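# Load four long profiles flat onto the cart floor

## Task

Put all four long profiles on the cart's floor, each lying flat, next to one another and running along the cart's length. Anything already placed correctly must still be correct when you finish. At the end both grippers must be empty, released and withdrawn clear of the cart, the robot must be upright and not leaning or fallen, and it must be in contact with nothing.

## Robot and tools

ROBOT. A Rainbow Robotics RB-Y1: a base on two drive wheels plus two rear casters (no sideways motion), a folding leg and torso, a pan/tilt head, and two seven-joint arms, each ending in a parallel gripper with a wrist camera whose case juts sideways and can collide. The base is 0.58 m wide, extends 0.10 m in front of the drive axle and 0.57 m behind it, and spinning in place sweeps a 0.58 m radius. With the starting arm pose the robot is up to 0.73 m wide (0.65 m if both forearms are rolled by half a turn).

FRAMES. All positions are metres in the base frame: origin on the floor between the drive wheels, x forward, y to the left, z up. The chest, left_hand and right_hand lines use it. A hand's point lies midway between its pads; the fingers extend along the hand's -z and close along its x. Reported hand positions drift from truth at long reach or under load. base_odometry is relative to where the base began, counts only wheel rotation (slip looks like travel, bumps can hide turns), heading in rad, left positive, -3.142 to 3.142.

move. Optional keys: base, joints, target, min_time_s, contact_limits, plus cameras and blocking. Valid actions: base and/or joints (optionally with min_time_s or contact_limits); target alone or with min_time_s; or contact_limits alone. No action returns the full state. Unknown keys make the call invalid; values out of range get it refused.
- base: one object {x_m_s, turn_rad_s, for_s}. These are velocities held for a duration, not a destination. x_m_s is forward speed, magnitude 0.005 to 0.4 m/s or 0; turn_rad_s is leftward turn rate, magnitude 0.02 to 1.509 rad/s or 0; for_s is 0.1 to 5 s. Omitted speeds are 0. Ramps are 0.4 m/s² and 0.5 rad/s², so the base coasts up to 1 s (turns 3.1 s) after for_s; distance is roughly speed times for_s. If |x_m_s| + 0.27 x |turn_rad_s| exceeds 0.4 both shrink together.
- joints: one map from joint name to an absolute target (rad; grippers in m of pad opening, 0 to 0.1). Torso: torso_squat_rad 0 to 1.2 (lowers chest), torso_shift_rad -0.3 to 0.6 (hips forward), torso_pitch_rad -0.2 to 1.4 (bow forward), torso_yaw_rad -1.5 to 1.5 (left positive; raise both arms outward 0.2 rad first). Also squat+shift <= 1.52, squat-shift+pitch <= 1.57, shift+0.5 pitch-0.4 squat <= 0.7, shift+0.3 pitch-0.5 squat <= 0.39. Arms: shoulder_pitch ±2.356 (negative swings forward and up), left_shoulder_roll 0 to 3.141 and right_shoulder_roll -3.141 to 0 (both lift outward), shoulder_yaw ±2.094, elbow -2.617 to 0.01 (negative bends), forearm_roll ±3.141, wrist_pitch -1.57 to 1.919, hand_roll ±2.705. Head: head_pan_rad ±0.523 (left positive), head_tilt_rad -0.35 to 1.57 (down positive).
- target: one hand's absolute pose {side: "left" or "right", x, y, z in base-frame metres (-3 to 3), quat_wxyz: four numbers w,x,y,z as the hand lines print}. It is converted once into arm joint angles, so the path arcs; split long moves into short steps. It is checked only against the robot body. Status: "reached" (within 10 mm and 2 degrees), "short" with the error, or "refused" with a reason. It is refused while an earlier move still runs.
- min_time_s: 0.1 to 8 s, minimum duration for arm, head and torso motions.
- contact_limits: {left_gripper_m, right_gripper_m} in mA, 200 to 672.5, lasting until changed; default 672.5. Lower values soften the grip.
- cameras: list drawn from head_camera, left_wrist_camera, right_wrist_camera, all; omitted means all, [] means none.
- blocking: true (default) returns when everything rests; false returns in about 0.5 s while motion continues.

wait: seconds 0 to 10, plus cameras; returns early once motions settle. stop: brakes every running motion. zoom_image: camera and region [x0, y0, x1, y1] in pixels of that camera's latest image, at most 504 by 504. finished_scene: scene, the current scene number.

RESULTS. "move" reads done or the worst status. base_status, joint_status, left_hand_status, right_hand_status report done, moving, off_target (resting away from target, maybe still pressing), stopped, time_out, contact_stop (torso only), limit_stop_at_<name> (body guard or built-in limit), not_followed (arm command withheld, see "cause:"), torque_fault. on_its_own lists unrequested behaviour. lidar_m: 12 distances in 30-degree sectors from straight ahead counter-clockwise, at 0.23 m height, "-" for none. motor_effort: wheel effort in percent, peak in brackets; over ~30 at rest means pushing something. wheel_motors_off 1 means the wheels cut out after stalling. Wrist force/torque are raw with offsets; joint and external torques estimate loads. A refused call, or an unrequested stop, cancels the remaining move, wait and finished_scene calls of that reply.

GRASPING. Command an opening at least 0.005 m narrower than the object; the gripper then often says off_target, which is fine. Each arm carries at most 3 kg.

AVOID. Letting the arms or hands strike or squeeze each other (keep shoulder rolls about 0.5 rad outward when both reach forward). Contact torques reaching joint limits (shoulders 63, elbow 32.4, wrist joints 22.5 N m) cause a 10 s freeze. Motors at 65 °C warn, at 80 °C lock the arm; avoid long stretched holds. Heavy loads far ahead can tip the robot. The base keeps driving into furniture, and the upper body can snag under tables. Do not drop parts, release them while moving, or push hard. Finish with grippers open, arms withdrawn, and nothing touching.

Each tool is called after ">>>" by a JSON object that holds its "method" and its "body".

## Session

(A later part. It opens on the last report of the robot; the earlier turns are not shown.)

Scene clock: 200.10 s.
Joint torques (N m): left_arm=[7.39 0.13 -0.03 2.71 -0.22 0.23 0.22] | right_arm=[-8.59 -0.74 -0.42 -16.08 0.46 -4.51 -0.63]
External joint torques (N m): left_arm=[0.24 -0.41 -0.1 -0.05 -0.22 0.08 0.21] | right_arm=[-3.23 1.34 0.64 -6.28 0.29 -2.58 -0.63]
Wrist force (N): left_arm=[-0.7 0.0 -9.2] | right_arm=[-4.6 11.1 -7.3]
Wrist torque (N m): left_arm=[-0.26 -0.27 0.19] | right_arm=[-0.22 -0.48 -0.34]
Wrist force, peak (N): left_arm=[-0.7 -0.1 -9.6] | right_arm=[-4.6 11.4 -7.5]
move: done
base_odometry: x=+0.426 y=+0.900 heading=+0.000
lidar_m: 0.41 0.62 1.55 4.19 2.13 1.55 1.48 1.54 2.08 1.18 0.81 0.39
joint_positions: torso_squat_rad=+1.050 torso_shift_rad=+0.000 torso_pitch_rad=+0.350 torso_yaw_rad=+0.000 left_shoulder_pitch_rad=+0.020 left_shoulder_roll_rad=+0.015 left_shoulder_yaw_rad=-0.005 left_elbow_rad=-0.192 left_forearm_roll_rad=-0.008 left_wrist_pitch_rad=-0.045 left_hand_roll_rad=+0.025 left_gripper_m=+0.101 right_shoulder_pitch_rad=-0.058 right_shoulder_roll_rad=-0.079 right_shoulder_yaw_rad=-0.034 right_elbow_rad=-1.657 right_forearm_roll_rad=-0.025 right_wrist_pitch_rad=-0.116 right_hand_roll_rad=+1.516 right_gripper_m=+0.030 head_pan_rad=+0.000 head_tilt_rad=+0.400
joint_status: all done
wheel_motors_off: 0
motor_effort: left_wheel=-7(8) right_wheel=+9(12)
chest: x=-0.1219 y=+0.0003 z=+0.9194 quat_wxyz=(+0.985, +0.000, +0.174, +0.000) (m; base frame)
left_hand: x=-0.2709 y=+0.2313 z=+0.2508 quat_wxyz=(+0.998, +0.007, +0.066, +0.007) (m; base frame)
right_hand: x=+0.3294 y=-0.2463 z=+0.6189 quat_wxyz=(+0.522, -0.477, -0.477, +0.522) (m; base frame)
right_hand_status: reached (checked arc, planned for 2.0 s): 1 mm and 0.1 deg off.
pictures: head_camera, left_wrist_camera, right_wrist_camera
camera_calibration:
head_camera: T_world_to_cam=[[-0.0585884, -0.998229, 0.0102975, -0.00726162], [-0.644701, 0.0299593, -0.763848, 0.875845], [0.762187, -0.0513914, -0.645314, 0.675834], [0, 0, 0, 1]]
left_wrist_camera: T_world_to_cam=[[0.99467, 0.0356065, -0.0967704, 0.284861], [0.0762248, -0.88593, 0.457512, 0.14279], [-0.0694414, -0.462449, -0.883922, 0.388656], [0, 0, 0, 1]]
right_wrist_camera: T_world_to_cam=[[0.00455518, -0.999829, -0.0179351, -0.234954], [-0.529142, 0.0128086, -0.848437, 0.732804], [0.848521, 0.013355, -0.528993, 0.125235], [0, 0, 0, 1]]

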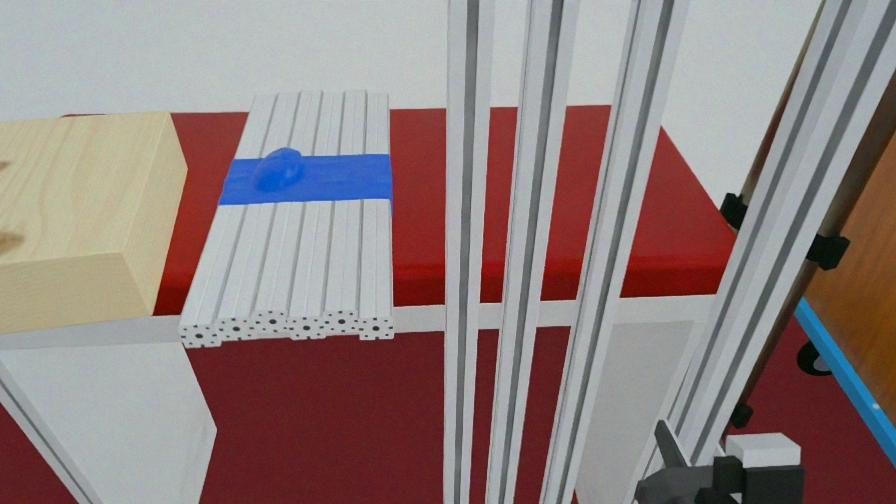

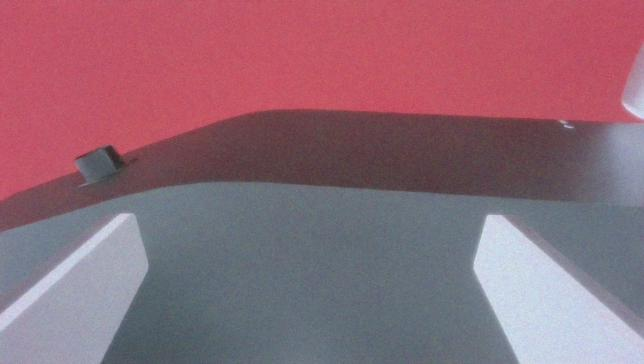

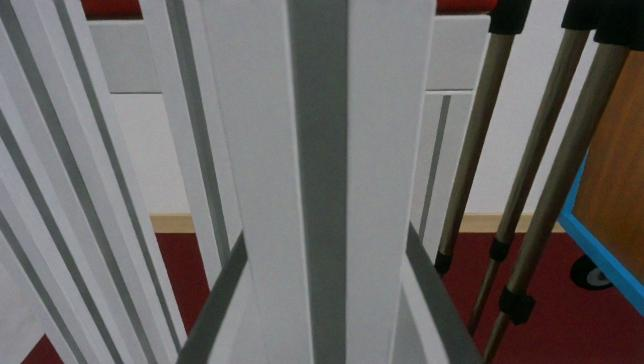

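>>> {"method": "move", "body": {"base": {"x_m_s":-0.2,"for_s":2.2}, "cameras": []}}

>>> {"method": "move", "body": {"base": {"turn_rad_s":-0.4,"for_s":3.927}, "cameras": []}}

>>> {"method": "move", "body": {"base": {"x_m_s":0.25,"for_s":4.64}, "cameras": []}}

>>> {"method": "move", "body": {"base": {"turn_rad_s":0.4,"for_s":3.927}, "cameras": ["head_camera","right_wrist_camera"]}}

Scene clock: 211.37 s.
Wrist force, peak (N): left_arm=[-0.9 0.0 -9.6] | right_arm=[-4.9 11.7 -8.3]
move: done
base_status: done (sent for 2.2 of 2.2 s)
wheel_motors_off: 0
motor_effort: left_wheel=-14(34) right_wheel=+15(40)
pictures: none

Scene clock: 216.43 s.
Wrist force, peak (N): left_arm=[-0.8 0.3 -9.7] | right_arm=[-4.8 11.3 -7.7]
move: done
base_status: done (sent for 3.93 of 3.93 s)
wheel_motors_off: 0
motor_effort: left_wheel=+13(51) right_wheel=+3(50)
pictures: none

Scene clock: 222.23 s.
Wrist force, peak (N): left_arm=[-1.0 0.4 -9.6] | right_arm=[-4.5 11.6 -8.5]
move: done
base_status: done (sent for 4.63 of 4.63 s)
wheel_motors_off: 0
motor_effort: left_wheel=+2(52) right_wheel=-7(44)
pictures: none

Scene clock: 227.27 s.
Joint torques (N m): left_arm=[8.1 0.73 -0.41 2.65 -0.11 0.07 0.1] | right_arm=[-8.03 -0.73 -0.75 -15.99 0.44 -4.47 -0.27]
External joint torques (N m): left_arm=[0.94 0.18 -0.49 -0.12 -0.11 -0.08 0.09] | right_arm=[-2.74 1.34 0.31 -6.19 0.27 -2.63 -0.27]
Wrist force (N): left_arm=[-0.6 0.1 -9.2] | right_arm=[-4.7 11.0 -7.1]
Wrist torque (N m): left_arm=[-0.31 -0.27 0.18] | right_arm=[-0.36 -0.48 -0.31]
Wrist force, peak (N): left_arm=[-0.7 0.2 -9.6] | right_arm=[-4.8 13.6 -19.5]
move: done
base_odometry: x=-0.017 y=-0.258 heading=+0.000
lidar_m: 0.74 0.77 1.29 4.11 1.48 1.09 1.02 1.06 1.45 3.92 1.05 0.40
base_status: done (sent for 3.93 of 3.93 s)
joint_positions: torso_squat_rad=+1.050 torso_shift_rad=+0.000 torso_pitch_rad=+0.350 torso_yaw_rad=+0.000 left_shoulder_pitch_rad=+0.020 left_shoulder_roll_rad=+0.015 left_shoulder_yaw_rad=-0.005 left_elbow_rad=-0.192 left_forearm_roll_rad=-0.008 left_wrist_pitch_rad=-0.045 left_hand_roll_rad=+0.025 left_gripper_m=+0.101 right_shoulder_pitch_rad=-0.058 right_shoulder_roll_rad=-0.079 right_shoulder_yaw_rad=-0.034 right_elbow_rad=-1.658 right_forearm_roll_rad=-0.025 right_wrist_pitch_rad=-0.116 right_hand_roll_rad=+1.516 right_gripper_m=+0.030 head_pan_rad=+0.000 head_tilt_rad=+0.400
wheel_motors_off: 0
motor_effort: left_wheel=+4(42) right_wheel=+12(34)
chest: x=-0.1217 y=+0.0003 z=+0.9194 quat_wxyz=(+0.985, +0.000, +0.174, +0.000) (m; base frame)
left_hand: x=-0.2710 y=+0.2313 z=+0.2509 quat_wxyz=(+0.998, +0.008, +0.066, +0.007) (m; base frame)
right_hand: x=+0.3296 y=-0.2462 z=+0.6188 quat_wxyz=(+0.522, -0.477, -0.477, +0.522) (m; base frame)
pictures: head_camera, right_wrist_camera
camera_calibration:
head_camera: T_world_to_cam=[[-0.058565, -0.998231, 0.0102281, -0.00722203], [-0.644952, 0.0300141, -0.763634, 0.875711], [0.761976, -0.0513189, -0.645569, 0.675923], [0, 0, 0, 1]]
right_wrist_camera: T_world_to_cam=[[0.00468647, -0.999825, -0.0181224, -0.234797], [-0.529283, 0.0128959, -0.848347, 0.732795], [0.848433, 0.0135676, -0.52913, 0.125252], [0, 0, 0, 1]]

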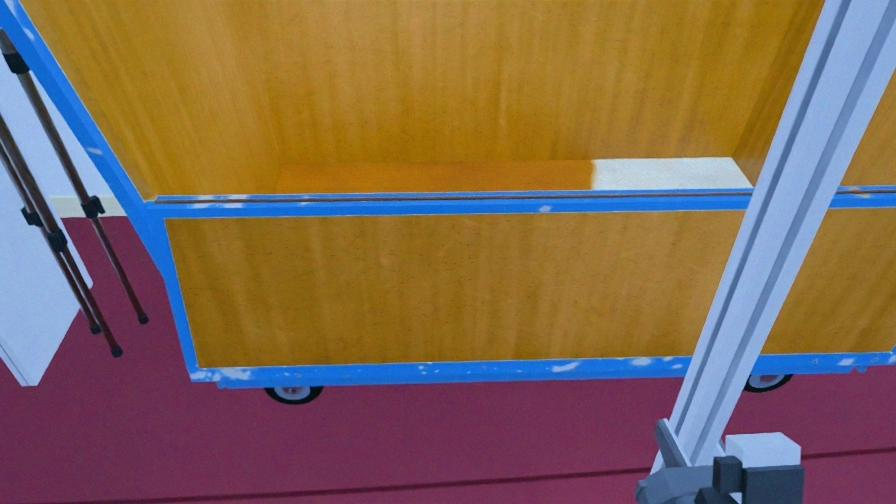

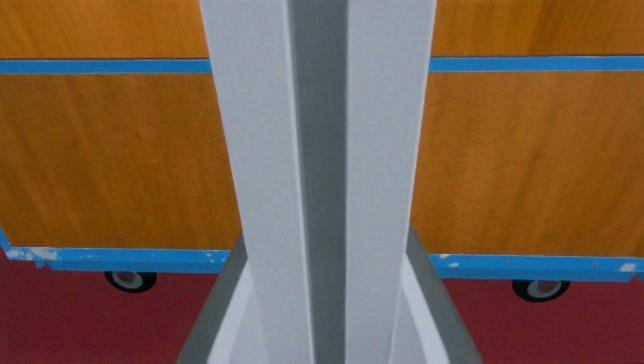

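>>> {"method": "move", "body": {"joints": {"right_hand_roll_rad":-0.02}, "min_time_s": 3, "cameras": []}}

>>> {"method": "move", "body": {"joints": {"torso_squat_rad":0.35,"torso_pitch_rad":0.3,"head_tilt_rad":0.7}, "min_time_s": 3, "cameras": ["head_camera"]}}

Scene clock: 250.87 s.
Wrist force, peak (N): left_arm=[-0.8 0.5 -9.5] | right_arm=[-20.6 -2.7 -7.8]
move: done
joint_status: all done
wheel_motors_off: 0
motor_effort: left_wheel=+4(5) right_wheel=+13(15)
pictures: none

Scene clock: 254.17 s.
Joint torques (N m): left_arm=[5.58 0.09 -1.11 2.27 -0.21 0.19 0.15] | right_arm=[-9.37 -0.94 -1.45 -16.22 0.51 -4.55 -0.36]
External joint torques (N m): left_arm=[-0.35 -0.45 -1.18 -0.01 -0.21 0.13 0.15] | right_arm=[-3 1.23 -0.39 -6.28 0.28 -2.62 -0.41]
Wrist force (N): left_arm=[-0.7 0.6 -9.2] | right_arm=[-19.8 -3.5 -6.7]
Wrist torque (N m): left_arm=[-0.32 -0.23 0.17] | right_arm=[-0.10 -0.71 -0.35]
Wrist force, peak (N): left_arm=[-0.8 0.1 -9.5] | right_arm=[-21.2 -3.5 -7.2]
move: done
base_odometry: x=-0.017 y=-0.258 heading=+0.000
lidar_m: 0.74 0.77 1.29 4.12 1.48 1.09 1.01 1.06 1.45 3.92 1.04 0.77
joint_positions: torso_squat_rad=+0.350 torso_shift_rad=+0.000 torso_pitch_rad=+0.301 torso_yaw_rad=+0.000 left_shoulder_pitch_rad=+0.020 left_shoulder_roll_rad=+0.015 left_shoulder_yaw_rad=-0.005 left_elbow_rad=-0.192 left_forearm_roll_rad=-0.008 left_wrist_pitch_rad=-0.045 left_hand_roll_rad=+0.025 left_gripper_m=+0.101 right_shoulder_pitch_rad=-0.058 right_shoulder_roll_rad=-0.079 right_shoulder_yaw_rad=-0.034 right_elbow_rad=-1.658 right_forearm_roll_rad=-0.025 right_wrist_pitch_rad=-0.116 right_hand_roll_rad=-0.020 right_gripper_m=+0.030 head_pan_rad=+0.000 head_tilt_rad=+0.700
joint_status: all done
wheel_motors_off: 0
motor_effort: left_wheel=+4(5) right_wheel=+16(18)
chest: x=-0.1363 y=+0.0003 z=+1.2336 quat_wxyz=(+0.989, +0.000, +0.150, +0.000) (m; base frame)
left_hand: x=-0.2520 y=+0.2314 z=+0.5584 quat_wxyz=(+0.999, +0.007, +0.041, +0.007) (m; base frame)
right_hand: x=+0.3294 y=-0.2462 z=+0.9558 quat_wxyz=(+0.721, -0.012, -0.692, +0.013) (m; base frame)
pictures: head_camera
camera_calibration:
head_camera: T_world_to_cam=[[-0.0544076, -0.998218, 0.0245076, -0.0318467], [-0.81388, 0.0301143, -0.580252, 0.834046], [0.57848, -0.0515163, -0.814068, 1.12819], [0, 0, 0, 1]]

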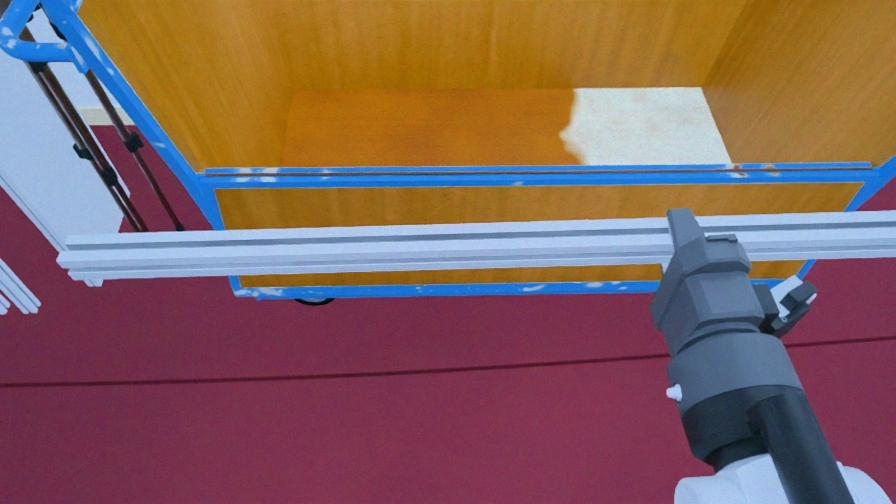

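>>> {"method": "move", "body": {"target": {"side":"right","x":0.34,"y":-0.257,"z":0.9,"quat_wxyz":[0.94,0,-0.342,0]}, "min_time_s": 3, "cameras": ["head_camera"]}}

Scene clock: 263.73 s.
Joint torques (N m): left_arm=[6.09 0.63 -0.16 1.87 -0.2 0.26 0.44] | right_arm=[-15.29 -7.86 -3.71 -14.93 0.35 -2.9 -0.57]
External joint torques (N m): left_arm=[0.16 0.08 -0.24 -0.41 -0.2 0.2 0.44] | right_arm=[-4.05 -2.84 -1.46 -5.44 0.01 -1.63 -0.6]
Motor temperatures (°C): left_arm=[35 33 34 36 43 38 44] | right_arm=[38 40 33 46 41 43 38]
Wrist force (N): left_arm=[-0.6 0.6 -8.8] | right_arm=[-14.5 -4.4 -17.5]
Wrist torque (N m): left_arm=[-0.33 -0.21 0.17] | right_arm=[0.04 -0.61 -0.35]
Wrist force, peak (N): left_arm=[-0.5 0.6 -9.2] | right_arm=[-16.0 -4.6 -16.9]
move: done
base_odometry: x=-0.017 y=-0.258 heading=+0.000
lidar_m: 0.74 0.77 1.29 4.13 1.48 1.08 1.02 1.06 1.46 3.92 1.05 0.77
joint_positions: torso_squat_rad=+0.350 torso_shift_rad=+0.000 torso_pitch_rad=+0.301 torso_yaw_rad=+0.000 left_shoulder_pitch_rad=+0.020 left_shoulder_roll_rad=+0.015 left_shoulder_yaw_rad=-0.005 left_elbow_rad=-0.192 left_forearm_roll_rad=-0.008 left_wrist_pitch_rad=-0.045 left_hand_roll_rad=+0.025 left_gripper_m=+0.101 right_shoulder_pitch_rad=-0.360 right_shoulder_roll_rad=-0.221 right_shoulder_yaw_rad=-0.076 right_elbow_rad=-1.771 right_forearm_roll_rad=-0.146 right_wrist_pitch_rad=+1.127 right_hand_roll_rad=-0.095 right_gripper_m=+0.030 head_pan_rad=+0.000 head_tilt_rad=+0.700
joint_status: all done
wheel_motors_off: 0
motor_effort: left_wheel=+4(5) right_wheel=+18(19)
chest: x=-0.1363 y=+0.0003 z=+1.2336 quat_wxyz=(+0.989, +0.000, +0.150, +0.000) (m; base frame)
left_hand: x=-0.2520 y=+0.2314 z=+0.5584 quat_wxyz=(+0.999, +0.007, +0.041, +0.007) (m; base frame)
right_hand: x=+0.3390 y=-0.2569 z=+0.8995 quat_wxyz=(+0.940, +0.000, -0.342, +0.000) (m; base frame)
right_hand_status: reached (checked arc, planned for 3.0 s): 1 mm and 0.0 deg off.
pictures: head_camera
camera_calibration:
head_camera: T_world_to_cam=[[-0.0544076, -0.998218, 0.0245074, -0.0318466], [-0.81388, 0.0301145, -0.580252, 0.834046], [0.57848, -0.0515162, -0.814068, 1.12819], [0, 0, 0, 1]]

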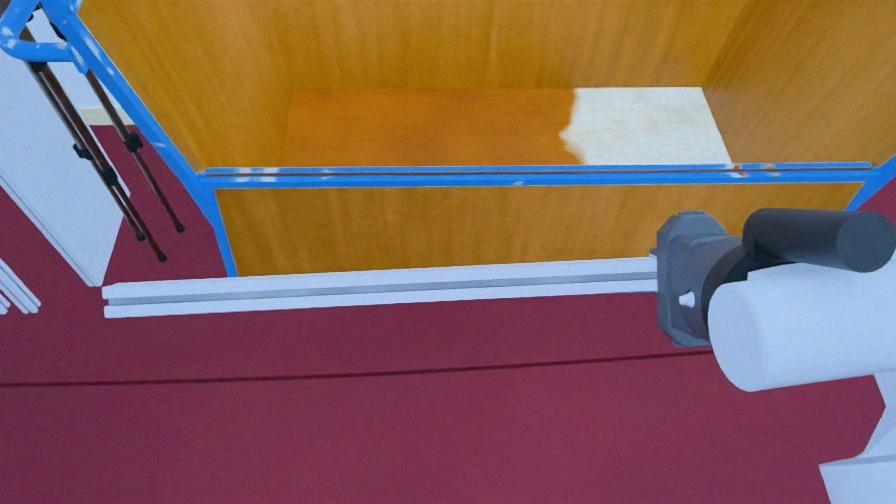

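>>> {"method": "move", "body": {"target": {"side":"right","x":0.34,"y":-0.247,"z":0.9,"quat_wxyz":[0.94,0,-0.342,0]}, "min_time_s": 1, "cameras": []}}

>>> {"method": "move", "body": {"base": {"x_m_s":0.15,"for_s":2.0}, "joints": {"head_tilt_rad":0.9}}}

Scene clock: 276.00 s.
Wrist force, peak (N): left_arm=[-0.8 0.4 -9.2] | right_arm=[-14.9 -4.2 -17.7]
move: done
joint_status: all done
wheel_motors_off: 0
motor_effort: left_wheel=+4(5) right_wheel=+16(20)
right_hand_status: reached (checked arc, planned for 1.0 s): 1 mm and 0.1 deg off.
pictures: none

Scene clock: 278.73 s.
Joint torques (N m): left_arm=[7.15 0.64 -0.42 2.13 -0.15 0.33 0.26] | right_arm=[-14.91 -3.47 -1.7 -14.91 0.73 -2.91 -0.51]
External joint torques (N m): left_arm=[1.22 0.1 -0.5 -0.15 -0.15 0.27 0.25] | right_arm=[-3.56 1.1 0.35 -5.41 0.37 -1.64 -0.54]
Wrist force (N): left_arm=[-0.4 0.6 -9.0] | right_arm=[-14.5 -4.2 -17.6]
Wrist torque (N m): left_arm=[-0.31 -0.17 0.16] | right_arm=[-0.06 -0.62 -0.37]
Wrist force, peak (N): left_arm=[-0.4 0.5 -9.3] | right_arm=[-14.6 -4.4 -18.2]
move: done
base_odometry: x=+0.283 y=-0.258 heading=+0.000
lidar_m: 0.44 0.47 1.05 4.80 1.91 1.39 1.32 1.37 1.86 4.96 0.63 0.45
base_status: done (sent for 2 of 2 s)
joint_positions: torso_squat_rad=+0.350 torso_shift_rad=+0.000 torso_pitch_rad=+0.300 torso_yaw_rad=+0.000 left_shoulder_pitch_rad=+0.020 left_shoulder_roll_rad=+0.015 left_shoulder_yaw_rad=-0.005 left_elbow_rad=-0.192 left_forearm_roll_rad=-0.008 left_wrist_pitch_rad=-0.045 left_hand_roll_rad=+0.025 left_gripper_m=+0.101 right_shoulder_pitch_rad=-0.367 right_shoulder_roll_rad=-0.203 right_shoulder_yaw_rad=-0.061 right_elbow_rad=-1.773 right_forearm_roll_rad=-0.119 right_wrist_pitch_rad=+1.133 right_hand_roll_rad=-0.108 right_gripper_m=+0.030 head_pan_rad=+0.000 head_tilt_rad=+0.900
joint_status: all done
wheel_motors_off: 0
motor_effort: left_wheel=+8(44) right_wheel=-7(52)
chest: x=-0.1363 y=+0.0003 z=+1.2336 quat_wxyz=(+0.989, +0.000, +0.150, +0.000) (m; base frame)
left_hand: x=-0.2520 y=+0.2314 z=+0.5584 quat_wxyz=(+0.999, +0.007, +0.041, +0.007) (m; base frame)
right_hand: x=+0.3395 y=-0.2474 z=+0.8994 quat_wxyz=(+0.940, +0.000, -0.341, +0.000) (m; base frame)
pictures: head_camera, left_wrist_camera, right_wrist_camera
camera_calibration:
head_camera: T_world_to_cam=[[-0.0485932, -0.998209, 0.0348892, -0.0462445], [-0.912919, 0.0302151, -0.407021, 0.582827], [0.405238, -0.0516294, -0.912752, 1.25844], [0, 0, 0, 1]]
left_wrist_camera: T_world_to_cam=[[0.998242, 0.0356378, -0.0473653, 0.269134], [0.0534869, -0.885969, 0.46065, -0.00682826], [-0.0255476, -0.462373, -0.886317, 0.674313], [0, 0, 0, 1]]
right_wrist_camera: T_world_to_cam=[[-0.762984, 0.0179438, -0.646168, 0.846265], [-0.278565, 0.892908, 0.35372, 0.027549], [0.583316, 0.449882, -0.676276, 0.59559], [0, 0, 0, 1]]

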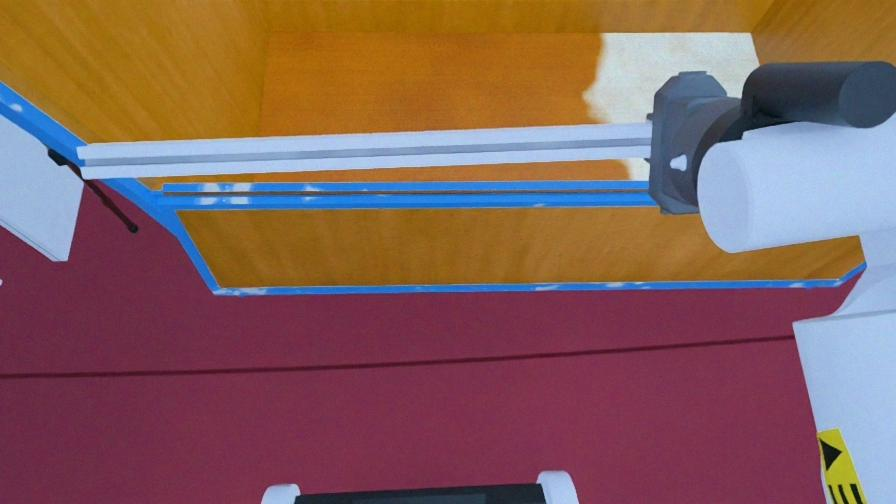

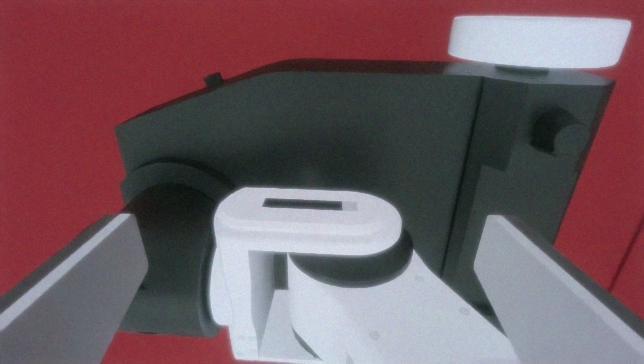

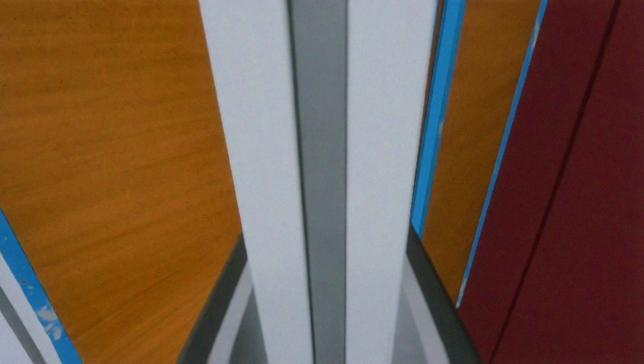

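>>> {"method": "move", "body": {"joints": {"head_pan_rad":-0.52,"head_tilt_rad":0.75}, "cameras": ["head_camera"]}}

Scene clock: 285.90 s.
Joint torques (N m): left_arm=[6.15 0.62 -0.13 2.18 -0.29 -0.02 0.17] | right_arm=[-15.14 -3.46 -1.92 -14.95 0.9 -2.78 -0.56]
External joint torques (N m): left_arm=[0.23 0.08 -0.21 -0.1 -0.29 -0.07 0.17] | right_arm=[-3.79 1.12 0.12 -5.44 0.54 -1.52 -0.59]
Wrist force (N): left_arm=[-0.3 0.6 -8.7] | right_arm=[-14.3 -4.4 -17.5]
Wrist torque (N m): left_arm=[-0.32 -0.17 0.16] | right_arm=[-0.01 -0.59 -0.37]
Wrist force, peak (N): left_arm=[-0.3 0.6 -9.2] | right_arm=[-14.6 -4.2 -17.9]
move: done
base_odometry: x=+0.283 y=-0.258 heading=+0.000
lidar_m: 0.43 0.46 1.04 4.80 1.90 1.39 1.32 1.38 1.87 4.97 0.61 0.46
joint_positions: torso_squat_rad=+0.350 torso_shift_rad=+0.000 torso_pitch_rad=+0.300 torso_yaw_rad=+0.000 left_shoulder_pitch_rad=+0.020 left_shoulder_roll_rad=+0.015 left_shoulder_yaw_rad=-0.005 left_elbow_rad=-0.192 left_forearm_roll_rad=-0.008 left_wrist_pitch_rad=-0.045 left_hand_roll_rad=+0.025 left_gripper_m=+0.101 right_shoulder_pitch_rad=-0.367 right_shoulder_roll_rad=-0.203 right_shoulder_yaw_rad=-0.061 right_elbow_rad=-1.773 right_forearm_roll_rad=-0.119 right_wrist_pitch_rad=+1.133 right_hand_roll_rad=-0.108 right_gripper_m=+0.030 head_pan_rad=-0.520 head_tilt_rad=+0.750
joint_status: all done
wheel_motors_off: 0
motor_effort: left_wheel=+9(10) right_wheel=-7(11)
chest: x=-0.1363 y=+0.0003 z=+1.2336 quat_wxyz=(+0.989, +0.000, +0.150, +0.000) (m; base frame)
left_hand: x=-0.2520 y=+0.2314 z=+0.5584 quat_wxyz=(+0.999, +0.007, +0.041, +0.007) (m; base frame)
right_hand: x=+0.3395 y=-0.2474 z=+0.8994 quat_wxyz=(+0.940, +0.000, -0.341, +0.000) (m; base frame)
pictures: head_camera
camera_calibration:
head_camera: T_world_to_cam=[[-0.519512, -0.837058, 0.171584, -0.266596], [-0.745975, 0.346386, -0.568804, 0.821476], [0.416688, -0.423498, -0.804376, 1.10556], [0, 0, 0, 1]]

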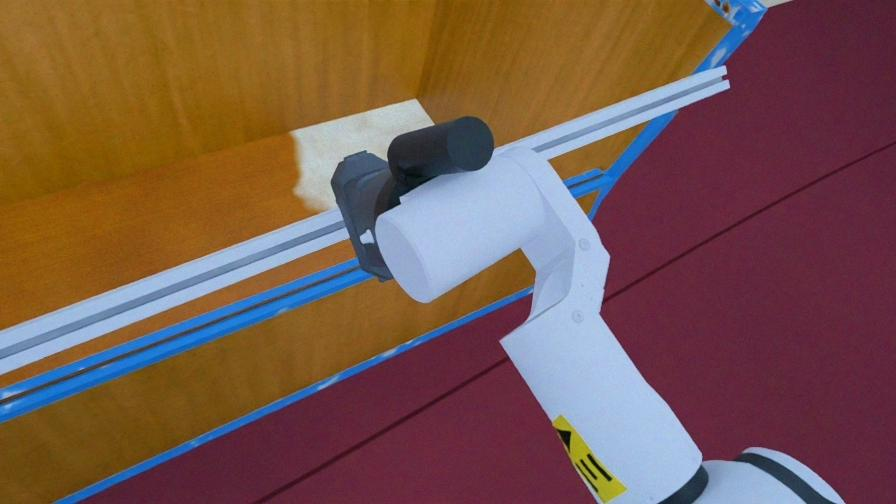

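>>> {"method": "move", "body": {"target": {"side":"right","x":0.34,"y":-0.26,"z":0.93,"quat_wxyz":[0.94,0.02,-0.342,0.007]}, "min_time_s": 1.5, "cameras": []}}

>>> {"method": "move", "body": {"joints": {"torso_squat_rad":0.5,"torso_shift_rad":0.15,"head_pan_rad":0,"head_tilt_rad":0.6}, "min_time_s": 3}}

Scene clock: 318.47 s.
Wrist force, peak (N): left_arm=[-0.6 0.8 -9.3] | right_arm=[-14.7 -5.3 -17.8]
move: done
joint_status: all done
wheel_motors_off: 0
motor_effort: left_wheel=+9(10) right_wheel=-9(11)
right_hand_status: reached (checked arc, planned for 1.5 s): 1 mm and 0.1 deg off.
pictures: none

Scene clock: 321.77 s.
Joint torques (N m): left_arm=[6.36 1.03 -0.24 2 -0.18 0.26 0.15] | right_arm=[-15.86 -9.15 -3.57 -14.9 0.17 -2.73 -0.05]
External joint torques (N m): left_arm=[0.43 0.48 -0.32 -0.28 -0.18 0.21 0.15] | right_arm=[-4.47 -3.36 -0.98 -5.62 -0.08 -1.45 -0.08]
Wrist force (N): left_arm=[-0.6 0.3 -8.8] | right_arm=[-14.3 -4.7 -17.6]
Wrist torque (N m): left_arm=[-0.32 -0.21 0.19] | right_arm=[-0.02 -0.56 -0.39]
Wrist force, peak (N): left_arm=[-0.7 0.6 -9.3] | right_arm=[-14.8 -5.2 -18.0]
move: done
base_odometry: x=+0.283 y=-0.258 heading=+0.000
lidar_m: 0.44 0.45 1.04 4.80 1.91 1.40 1.32 1.38 1.87 4.98 0.64 0.46
joint_positions: torso_squat_rad=+0.500 torso_shift_rad=+0.150 torso_pitch_rad=+0.300 torso_yaw_rad=+0.000 left_shoulder_pitch_rad=+0.020 left_shoulder_roll_rad=+0.015 left_shoulder_yaw_rad=-0.005 left_elbow_rad=-0.192 left_forearm_roll_rad=-0.008 left_wrist_pitch_rad=-0.045 left_hand_roll_rad=+0.025 left_gripper_m=+0.101 right_shoulder_pitch_rad=-0.377 right_shoulder_roll_rad=-0.258 right_shoulder_yaw_rad=-0.114 right_elbow_rad=-1.850 right_forearm_roll_rad=-0.238 right_wrist_pitch_rad=+1.228 right_hand_roll_rad=-0.070 right_gripper_m=+0.030 head_pan_rad=+0.000 head_tilt_rad=+0.600
joint_status: all done
wheel_motors_off: 0
motor_effort: left_wheel=+10(10) right_wheel=-8(11)
chest: x=-0.0445 y=+0.0003 z=+1.1835 quat_wxyz=(+0.989, +0.000, +0.150, +0.000) (m; base frame)
left_hand: x=-0.1602 y=+0.2314 z=+0.5083 quat_wxyz=(+0.999, +0.007, +0.041, +0.007) (m; base frame)
right_hand: x=+0.4311 y=-0.2598 z=+0.8788 quat_wxyz=(+0.940, +0.020, -0.341, +0.007) (m; base frame)
pictures: head_camera, left_wrist_camera, right_wrist_camera
camera_calibration:
head_camera: T_world_to_cam=[[-0.056553, -0.99822, 0.0189465, -0.0179472], [-0.751893, 0.0300972, -0.658598, 0.984613], [0.656855, -0.0514914, -0.752257, 0.946941], [0, 0, 0, 1]]
left_wrist_camera: T_world_to_cam=[[0.998243, 0.0356383, -0.0473389, 0.175132], [0.0534751, -0.885969, 0.460651, 0.0113569], [-0.025524, -0.462373, -0.886318, 0.63221], [0, 0, 0, 1]]
right_wrist_camera: T_world_to_cam=[[-0.76383, 0.0191483, -0.645134, 0.902889], [-0.301729, 0.873013, 0.383155, 0.05042], [0.570547, 0.487321, -0.661056, 0.535626], [0, 0, 0, 1]]

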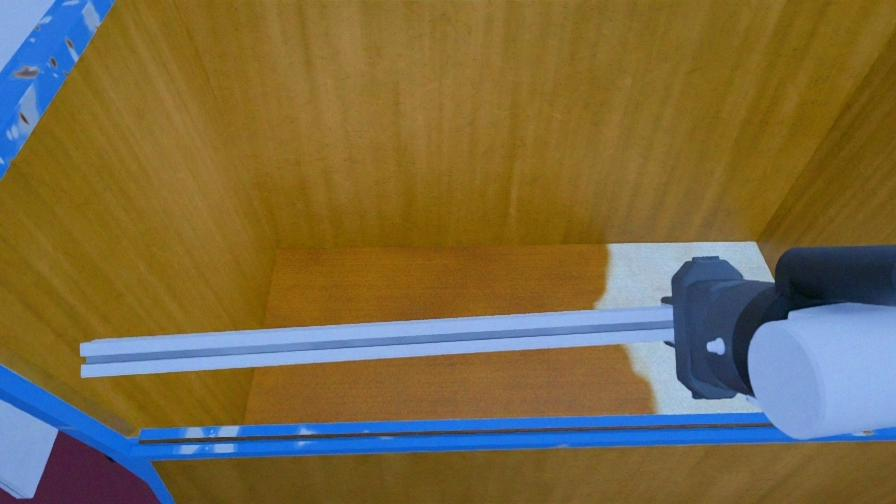

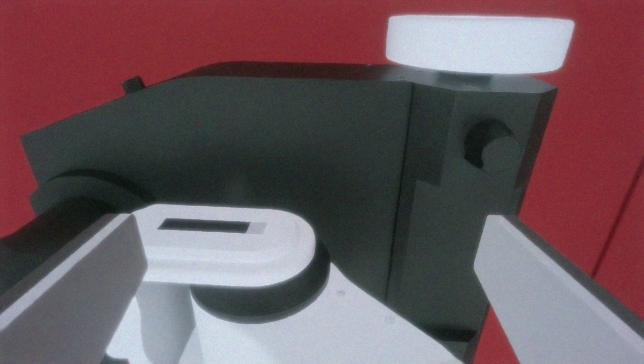

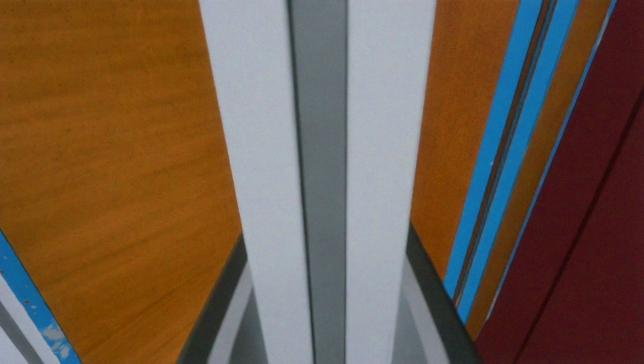

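>>> {"method": "move", "body": {"target": {"side":"right","x":0.43,"y":-0.26,"z":0.88,"quat_wxyz":[0.94,0.0217,-0.342,-0.012]}, "min_time_s": 1.5, "cameras": []}}

>>> {"method": "move", "body": {"joints": {"torso_pitch_rad":0.85,"torso_shift_rad":0.2,"torso_squat_rad":0.55,"right_shoulder_pitch_rad":-0.927,"head_tilt_rad":0.3}, "min_time_s": 4}}

Scene clock: 334.00 s.
Wrist force, peak (N): left_arm=[-0.9 0.3 -9.4] | right_arm=[-14.7 -5.0 -18.1]
move: done
joint_status: all done
wheel_motors_off: 0
motor_effort: left_wheel=+9(11) right_wheel=-7(11)
right_hand_status: reached (checked arc, planned for 1.5 s): 1 mm and 0.1 deg off.
pictures: none

Scene clock: 338.30 s.
Joint torques (N m): left_arm=[19.64 0.77 0.44 6.48 -0.05 1.16 0.15] | right_arm=[-16.64 -0.9 3.03 -14.91 -1.33 -2.41 0.81]
External joint torques (N m): left_arm=[1.56 0.3 0.32 -0.58 -0.04 0.15 0.12] | right_arm=[-5.17 2.78 4.31 -5.43 -1.4 -1.16 0.77]
Wrist force (N): left_arm=[2.3 0.6 -7.9] | right_arm=[-11.5 -17.4 -16.5]
Wrist torque (N m): left_arm=[-0.32 -0.07 0.11] | right_arm=[0.57 -0.55 -1.66]
Wrist force, peak (N): left_arm=[-0.6 0.2 -9.3] | right_arm=[-14.1 -23.8 -15.6]
move: done
base_odometry: x=+0.283 y=-0.258 heading=+0.000
lidar_m: 0.44 0.46 1.04 4.80 1.91 1.40 1.32 1.37 1.87 4.98 0.63 0.46
joint_positions: torso_squat_rad=+0.550 torso_shift_rad=+0.200 torso_pitch_rad=+0.850 torso_yaw_rad=+0.000 left_shoulder_pitch_rad=+0.020 left_shoulder_roll_rad=+0.015 left_shoulder_yaw_rad=-0.005 left_elbow_rad=-0.192 left_forearm_roll_rad=-0.008 left_wrist_pitch_rad=-0.045 left_hand_roll_rad=+0.025 left_gripper_m=+0.101 right_shoulder_pitch_rad=-0.926 right_shoulder_roll_rad=-0.243 right_shoulder_yaw_rad=-0.122 right_elbow_rad=-1.860 right_forearm_roll_rad=-0.218 right_wrist_pitch_rad=+1.234 right_hand_roll_rad=-0.099 right_gripper_m=+0.030 head_pan_rad=+0.000 head_tilt_rad=+0.300
joint_status: all done
wheel_motors_off: 0
motor_effort: left_wheel=+4(11) right_wheel=-3(10)
chest: x=+0.1232 y=+0.0002 z=+1.0695 quat_wxyz=(+0.911, +0.000, +0.413, +0.000) (m; base frame)
left_hand: x=-0.3283 y=+0.2314 z=+0.5544 quat_wxyz=(+0.950, +0.009, +0.311, +0.005) (m; base frame)
right_hand: x=+0.6204 y=-0.1519 z=+0.7300 quat_wxyz=(+0.940, +0.096, -0.323, +0.044) (m; base frame)
pictures: head_camera, left_wrist_camera, right_wrist_camera
camera_calibration:
head_camera: T_world_to_cam=[[-0.0502074, -0.998219, 0.0322218, -0.0179053], [-0.891425, 0.0302406, -0.452159, 0.849376], [0.450379, -0.051425, -0.891355, 0.867683], [0, 0, 0, 1]]
left_wrist_camera: T_world_to_cam=[[0.826248, 0.0354345, -0.56219, 0.57409], [0.286169, -0.886045, 0.364734, 0.128713], [-0.485202, -0.462243, -0.742234, 0.437965], [0, 0, 0, 1]]
right_wrist_camera: T_world_to_cam=[[-0.785449, -0.00109859, -0.618925, 0.940611], [-0.388026, 0.779945, 0.491041, 0.0309836], [0.482188, 0.625847, -0.613034, 0.317477], [0, 0, 0, 1]]

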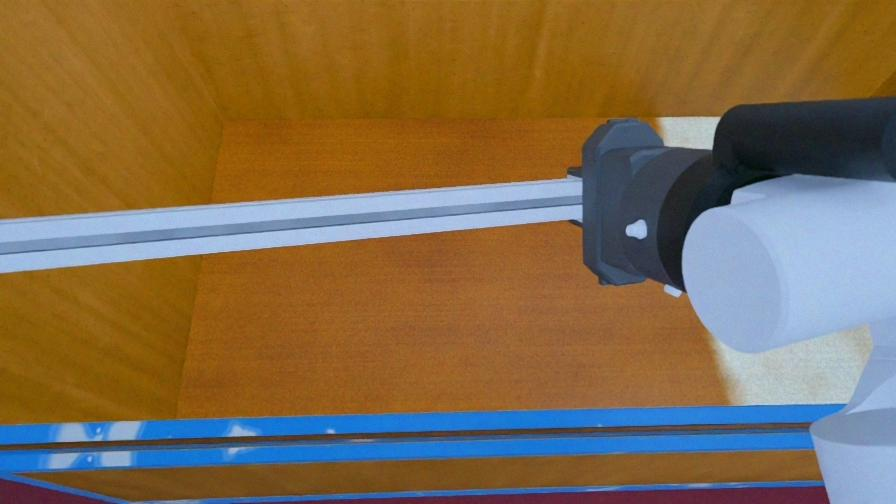

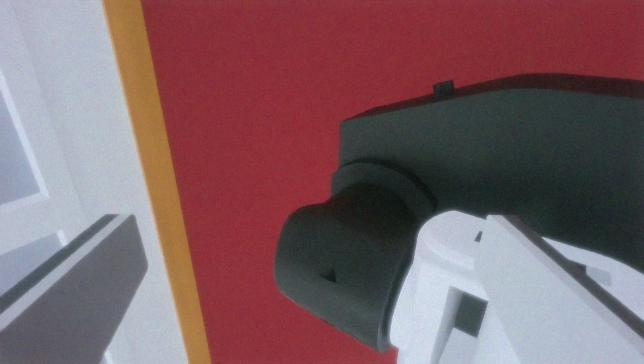

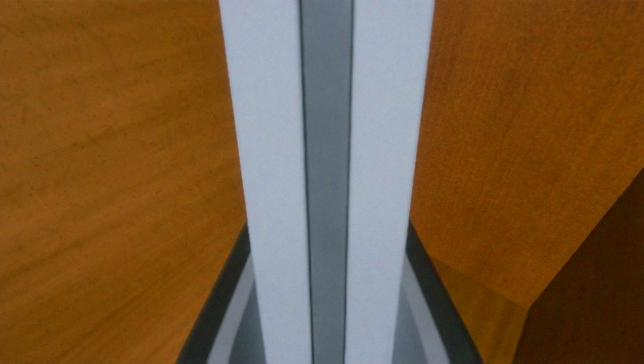

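>>> {"method": "move", "body": {"target": {"side":"right","x":0.64,"y":-0.262,"z":0.76,"quat_wxyz":[0.94,0.0217,-0.342,-0.012]}, "min_time_s": 3}}

Scene clock: 345.03 s.
Joint torques (N m): left_arm=[18.21 0.41 0.04 6.28 -0.23 1.04 0.26] | right_arm=[-16.15 -11.73 -3.75 -15.01 0.2 -2.63 -0.53]
External joint torques (N m): left_arm=[0.14 -0.06 -0.09 -0.78 -0.23 0.02 0.23] | right_arm=[-5.03 -4.08 -1.21 -5.85 -0.07 -1.35 -0.57]
Wrist force (N): left_arm=[2.0 -0.1 -7.6] | right_arm=[-14.4 -5.2 -17.9]
Wrist torque (N m): left_arm=[-0.25 -0.09 0.13] | right_arm=[-0.01 -0.60 -0.39]
Wrist force, peak (N): left_arm=[2.0 0.5 -8.4] | right_arm=[-12.2 -17.5 -17.1]
move: done
base_odometry: x=+0.283 y=-0.258 heading=+0.000
lidar_m: 0.43 0.46 1.04 4.79 1.90 1.39 1.32 1.37 1.86 4.97 0.62 0.45
joint_positions: torso_squat_rad=+0.550 torso_shift_rad=+0.200 torso_pitch_rad=+0.850 torso_yaw_rad=+0.000 left_shoulder_pitch_rad=+0.020 left_shoulder_roll_rad=+0.015 left_shoulder_yaw_rad=-0.005 left_elbow_rad=-0.192 left_forearm_roll_rad=-0.008 left_wrist_pitch_rad=-0.045 left_hand_roll_rad=+0.025 left_gripper_m=+0.101 right_shoulder_pitch_rad=-0.930 right_shoulder_roll_rad=-0.376 right_shoulder_yaw_rad=-0.276 right_elbow_rad=-1.883 right_forearm_roll_rad=-0.230 right_wrist_pitch_rad=+1.293 right_hand_roll_rad=-0.112 right_gripper_m=+0.030 head_pan_rad=+0.000 head_tilt_rad=+0.300
joint_status: all done
wheel_motors_off: 0
motor_effort: left_wheel=+3(5) right_wheel=-5(9)
chest: x=+0.1232 y=+0.0002 z=+1.0695 quat_wxyz=(+0.911, +0.000, +0.413, +0.000) (m; base frame)
left_hand: x=-0.3283 y=+0.2314 z=+0.5544 quat_wxyz=(+0.950, +0.009, +0.311, +0.005) (m; base frame)
right_hand: x=+0.6393 y=-0.2618 z=+0.7589 quat_wxyz=(+0.940, +0.022, -0.341, -0.012) (m; base frame)
right_hand_status: reached (checked arc, planned for 3.0 s): 1 mm and 0.2 deg off.
pictures: head_camera, left_wrist_camera, right_wrist_camera
camera_calibration:
head_camera: T_world_to_cam=[[-0.050122, -0.998225, 0.0321787, -0.0178587], [-0.891427, 0.0301838, -0.452159, 0.849375], [0.450385, -0.051348, -0.891357, 0.867685], [0, 0, 0, 1]]
left_wrist_camera: T_world_to_cam=[[0.826246, 0.03553, -0.562188, 0.574089], [0.286245, -0.886036, 0.364696, 0.128755], [-0.485162, -0.462252, -0.742254, 0.437986], [0, 0, 0, 1]]
right_wrist_camera: T_world_to_cam=[[-0.763216, 0.0560362, -0.643709, 0.992747], [-0.270984, 0.876629, 0.397606, 0.131176], [0.586574, 0.477894, -0.653872, 0.320427], [0, 0, 0, 1]]

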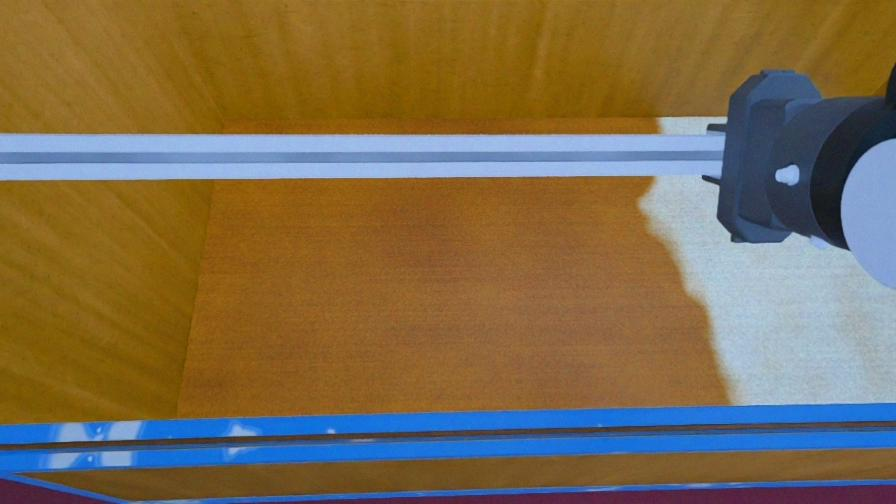

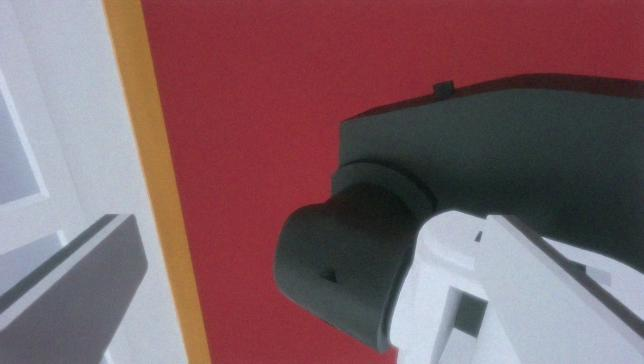

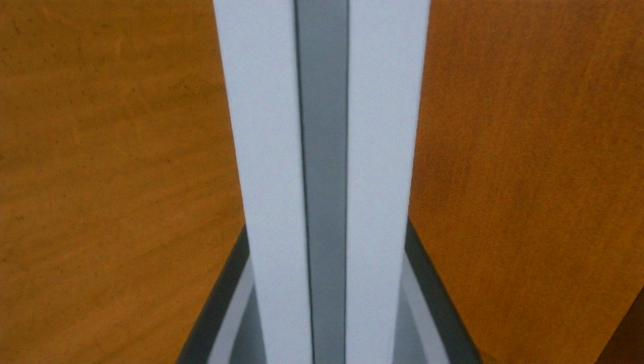

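>>> {"method": "move", "body": {"base": {"x_m_s":0.1,"for_s":1.47}, "joints": {"head_pan_rad":0.3}, "cameras": []}}

>>> {"method": "move", "body": {"target": {"side":"right","x":0.52,"y":-0.265,"z":0.72,"quat_wxyz":[0.97,0.0217,-0.242,-0.012]}, "min_time_s": 2, "cameras": ["head_camera"]}}

Scene clock: 370.40 s.
Wrist force, peak (N): left_arm=[1.8 0.4 -8.3] | right_arm=[-16.1 -4.9 -17.9]
move: done
base_status: done (sent for 1.47 of 1.47 s)
joint_status: all done
wheel_motors_off: 0
motor_effort: left_wheel=-1(30) right_wheel=-7(24)
pictures: none

Scene clock: 372.73 s.
Joint torques (N m): left_arm=[19.87 0.15 0.17 6.68 -0.03 1.14 0.11] | right_arm=[-8.51 -4.95 -2 -14.13 0.2 -2.23 -0.84]
External joint torques (N m): left_arm=[1.8 -0.32 0.05 -0.38 -0.02 0.13 0.08] | right_arm=[-2.81 0.87 0.63 -5.28 -0.04 -1.29 -0.86]
Wrist force (N): left_arm=[2.1 0.3 -7.8] | right_arm=[-11.8 -4.9 -19.6]
Wrist torque (N m): left_arm=[-0.29 -0.09 0.14] | right_arm=[-0.04 -0.56 -0.41]
Wrist force, peak (N): left_arm=[2.2 0.4 -8.3] | right_arm=[-13.6 -5.3 -19.2]
move: done
base_odometry: x=+0.429 y=-0.258 heading=+0.000
lidar_m: 0.28 0.30 0.43 4.25 2.12 1.54 1.47 1.52 2.08 4.41 0.41 0.30
joint_positions: torso_squat_rad=+0.550 torso_shift_rad=+0.200 torso_pitch_rad=+0.851 torso_yaw_rad=+0.000 left_shoulder_pitch_rad=+0.020 left_shoulder_roll_rad=+0.015 left_shoulder_yaw_rad=-0.005 left_elbow_rad=-0.192 left_forearm_roll_rad=-0.008 left_wrist_pitch_rad=-0.045 left_hand_roll_rad=+0.025 left_gripper_m=+0.101 right_shoulder_pitch_rad=-0.641 right_shoulder_roll_rad=-0.316 right_shoulder_yaw_rad=-0.270 right_elbow_rad=-2.150 right_forearm_roll_rad=-0.264 right_wrist_pitch_rad=+1.471 right_hand_roll_rad=-0.119 right_gripper_m=+0.030 head_pan_rad=+0.300 head_tilt_rad=+0.300
joint_status: all done
wheel_motors_off: 0
motor_effort: left_wheel=-1(2) right_wheel=-4(6)
chest: x=+0.1233 y=+0.0002 z=+1.0695 quat_wxyz=(+0.911, +0.000, +0.413, +0.000) (m; base frame)
left_hand: x=-0.3283 y=+0.2314 z=+0.5543 quat_wxyz=(+0.950, +0.009, +0.311, +0.005) (m; base frame)
right_hand: x=+0.5200 y=-0.2653 z=+0.7195 quat_wxyz=(+0.970, +0.021, -0.241, -0.012) (m; base frame)
right_hand_status: reached (checked arc, planned for 2.0 s): 1 mm and 0.2 deg off.
pictures: head_camera
camera_calibration:
head_camera: T_world_to_cam=[[0.146126, -0.970561, -0.191463, 0.190581], [-0.890136, -0.0445533, -0.453511, 0.850652], [0.43163, 0.236698, -0.870442, 0.84812], [0, 0, 0, 1]]

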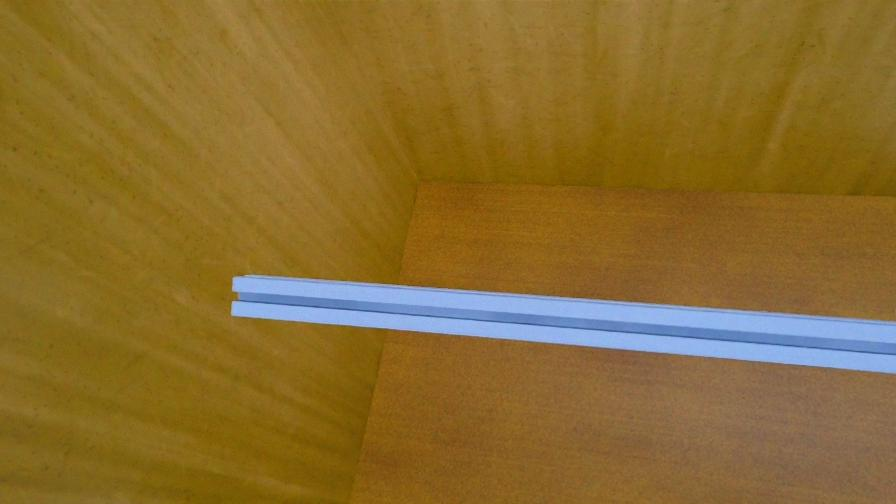

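>>> {"method": "move", "body": {"joints": {"head_pan_rad":-0.5}, "cameras": ["head_camera"]}}

Scene clock: 381.13 s.
Joint torques (N m): left_arm=[19.45 0.38 -0.26 6.88 0.07 1.25 0.26] | right_arm=[-7.54 -4.94 -2.1 -13.73 0.38 -2.18 -0.39]
External joint torques (N m): left_arm=[1.38 -0.1 -0.38 -0.18 0.08 0.24 0.23] | right_arm=[-1.84 0.88 0.52 -4.87 0.14 -1.23 -0.41]
Wrist force (N): left_arm=[2.1 0.2 -7.6] | right_arm=[-11.8 -4.8 -19.7]
Wrist torque (N m): left_arm=[-0.28 -0.09 0.13] | right_arm=[-0.07 -0.55 -0.38]
Wrist force, peak (N): left_arm=[2.1 0.4 -8.3] | right_arm=[-12.0 -5.1 -20.0]
move: done
base_odometry: x=+0.429 y=-0.258 heading=+0.000
lidar_m: 0.29 0.31 0.43 4.26 2.13 1.55 1.47 1.52 2.07 4.41 0.42 0.30
joint_positions: torso_squat_rad=+0.550 torso_shift_rad=+0.200 torso_pitch_rad=+0.851 torso_yaw_rad=+0.000 left_shoulder_pitch_rad=+0.020 left_shoulder_roll_rad=+0.015 left_shoulder_yaw_rad=-0.005 left_elbow_rad=-0.192 left_forearm_roll_rad=-0.008 left_wrist_pitch_rad=-0.045 left_hand_roll_rad=+0.025 left_gripper_m=+0.101 right_shoulder_pitch_rad=-0.641 right_shoulder_roll_rad=-0.316 right_shoulder_yaw_rad=-0.270 right_elbow_rad=-2.150 right_forearm_roll_rad=-0.264 right_wrist_pitch_rad=+1.471 right_hand_roll_rad=-0.119 right_gripper_m=+0.030 head_pan_rad=-0.500 head_tilt_rad=+0.300
joint_status: all done
wheel_motors_off: 0
motor_effort: left_wheel=-1(2) right_wheel=-4(6)
chest: x=+0.1233 y=+0.0002 z=+1.0695 quat_wxyz=(+0.911, +0.000, +0.413, +0.000) (m; base frame)
left_hand: x=-0.3283 y=+0.2314 z=+0.5543 quat_wxyz=(+0.950, +0.009, +0.311, +0.005) (m; base frame)
right_hand: x=+0.5200 y=-0.2653 z=+0.7195 quat_wxyz=(+0.970, +0.021, -0.241, -0.012) (m; base frame)
pictures: head_camera
camera_calibration:
head_camera: T_world_to_cam=[[-0.361141, -0.848645, 0.386495, -0.348099], [-0.86178, 0.145394, -0.486, 0.880913], [0.356247, -0.508588, -0.783854, 0.767495], [0, 0, 0, 1]]

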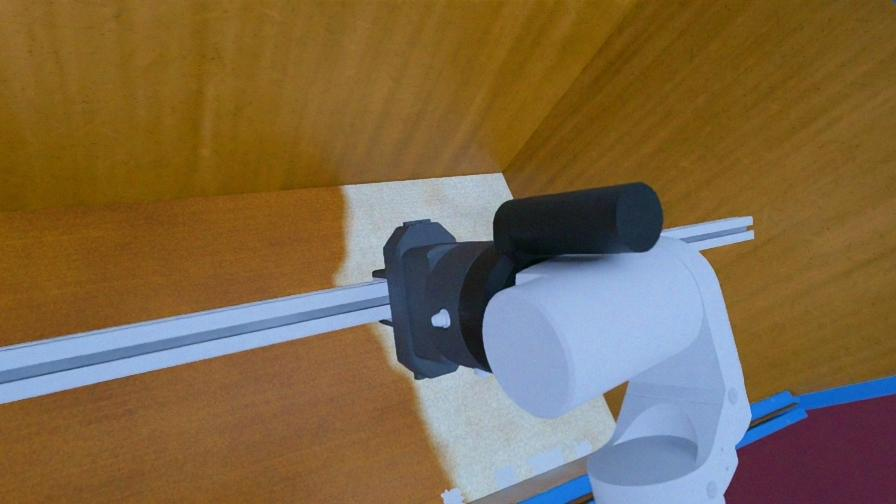

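>>> {"method": "move", "body": {"target": {"side":"right","x":0.52,"y":-0.288,"z":0.75,"quat_wxyz":[0.985,0.0217,-0.17,-0.012]}, "min_time_s": 1.5, "cameras": []}}

>>> {"method": "move", "body": {"joints": {"torso_squat_rad":0.85,"torso_shift_rad":0.3,"head_pan_rad":0}, "min_time_s": 4, "cameras": ["head_camera"]}}

Scene clock: 391.63 s.
Wrist force, peak (N): left_arm=[2.3 0.1 -8.2] | right_arm=[-12.0 -4.8 -20.0]
move: done
joint_status: all done
wheel_motors_off: 0
motor_effort: left_wheel=+0(1) right_wheel=-2(7)
right_hand_status: reached (checked arc, planned for 1.5 s): 1 mm and 0.1 deg off.
pictures: none

Scene clock: 395.93 s.
Joint torques (N m): left_arm=[18.85 0.2 0.1 6.66 0.07 1.25 0.15] | right_arm=[-10.78 -11.55 -4.34 -11.66 0.19 -1.59 -0.46]
External joint torques (N m): left_arm=[0.78 -0.28 -0.02 -0.4 0.07 0.23 0.11] | right_arm=[-3.42 -3.43 -1.08 -3.66 -0.02 -0.89 -0.48]
Wrist force (N): left_arm=[2.3 0.2 -8.1] | right_arm=[-10.0 -4.8 -20.2]
Wrist torque (N m): left_arm=[-0.34 -0.08 0.15] | right_arm=[-0.03 -0.52 -0.37]
Wrist force, peak (N): left_arm=[2.3 0.4 -8.5] | right_arm=[-10.2 -4.9 -20.5]
move: done
base_odometry: x=+0.429 y=-0.258 heading=+0.000
lidar_m: 0.29 0.30 0.44 4.27 2.13 1.54 1.46 1.52 2.08 4.41 0.42 0.31
joint_positions: torso_squat_rad=+0.850 torso_shift_rad=+0.300 torso_pitch_rad=+0.850 torso_yaw_rad=+0.000 left_shoulder_pitch_rad=+0.020 left_shoulder_roll_rad=+0.015 left_shoulder_yaw_rad=-0.005 left_elbow_rad=-0.192 left_forearm_roll_rad=-0.008 left_wrist_pitch_rad=-0.045 left_hand_roll_rad=+0.025 left_gripper_m=+0.101 right_shoulder_pitch_rad=-0.770 right_shoulder_roll_rad=-0.430 right_shoulder_yaw_rad=-0.350 right_elbow_rad=-2.137 right_forearm_roll_rad=-0.385 right_wrist_pitch_rad=+1.760 right_hand_roll_rad=-0.136 right_gripper_m=+0.030 head_pan_rad=+0.000 head_tilt_rad=+0.300
joint_status: all done
wheel_motors_off: 0
motor_effort: left_wheel=+0(2) right_wheel=-4(7)
chest: x=+0.1411 y=+0.0002 z=+0.9260 quat_wxyz=(+0.911, +0.000, +0.412, +0.000) (m; base frame)
left_hand: x=-0.3103 y=+0.2314 z=+0.4108 quat_wxyz=(+0.950, +0.009, +0.311, +0.005) (m; base frame)
right_hand: x=+0.5373 y=-0.2878 z=+0.6067 quat_wxyz=(+0.985, +0.022, -0.171, -0.012) (m; base frame)
pictures: head_camera
camera_calibration:
head_camera: T_world_to_cam=[[-0.0501082, -0.998226, 0.0321648, -0.012338], [-0.891375, 0.0301718, -0.452261, 0.800542], [0.450488, -0.0513329, -0.891305, 0.731665], [0, 0, 0, 1]]

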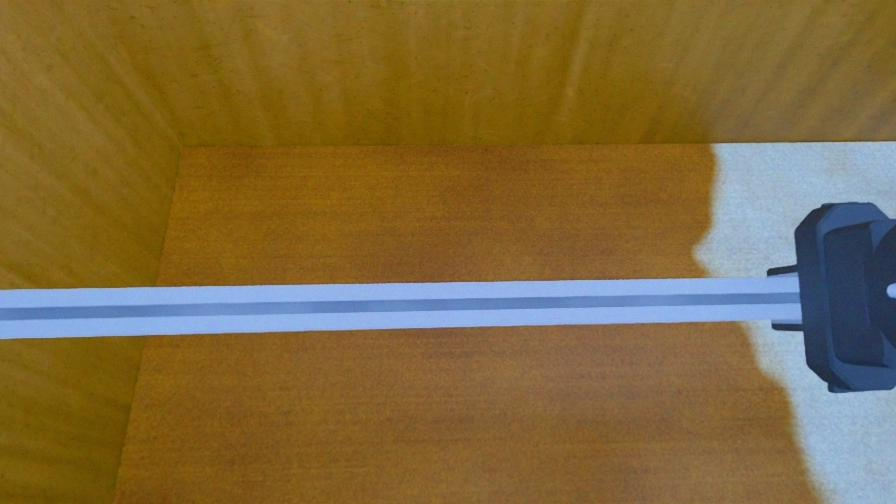

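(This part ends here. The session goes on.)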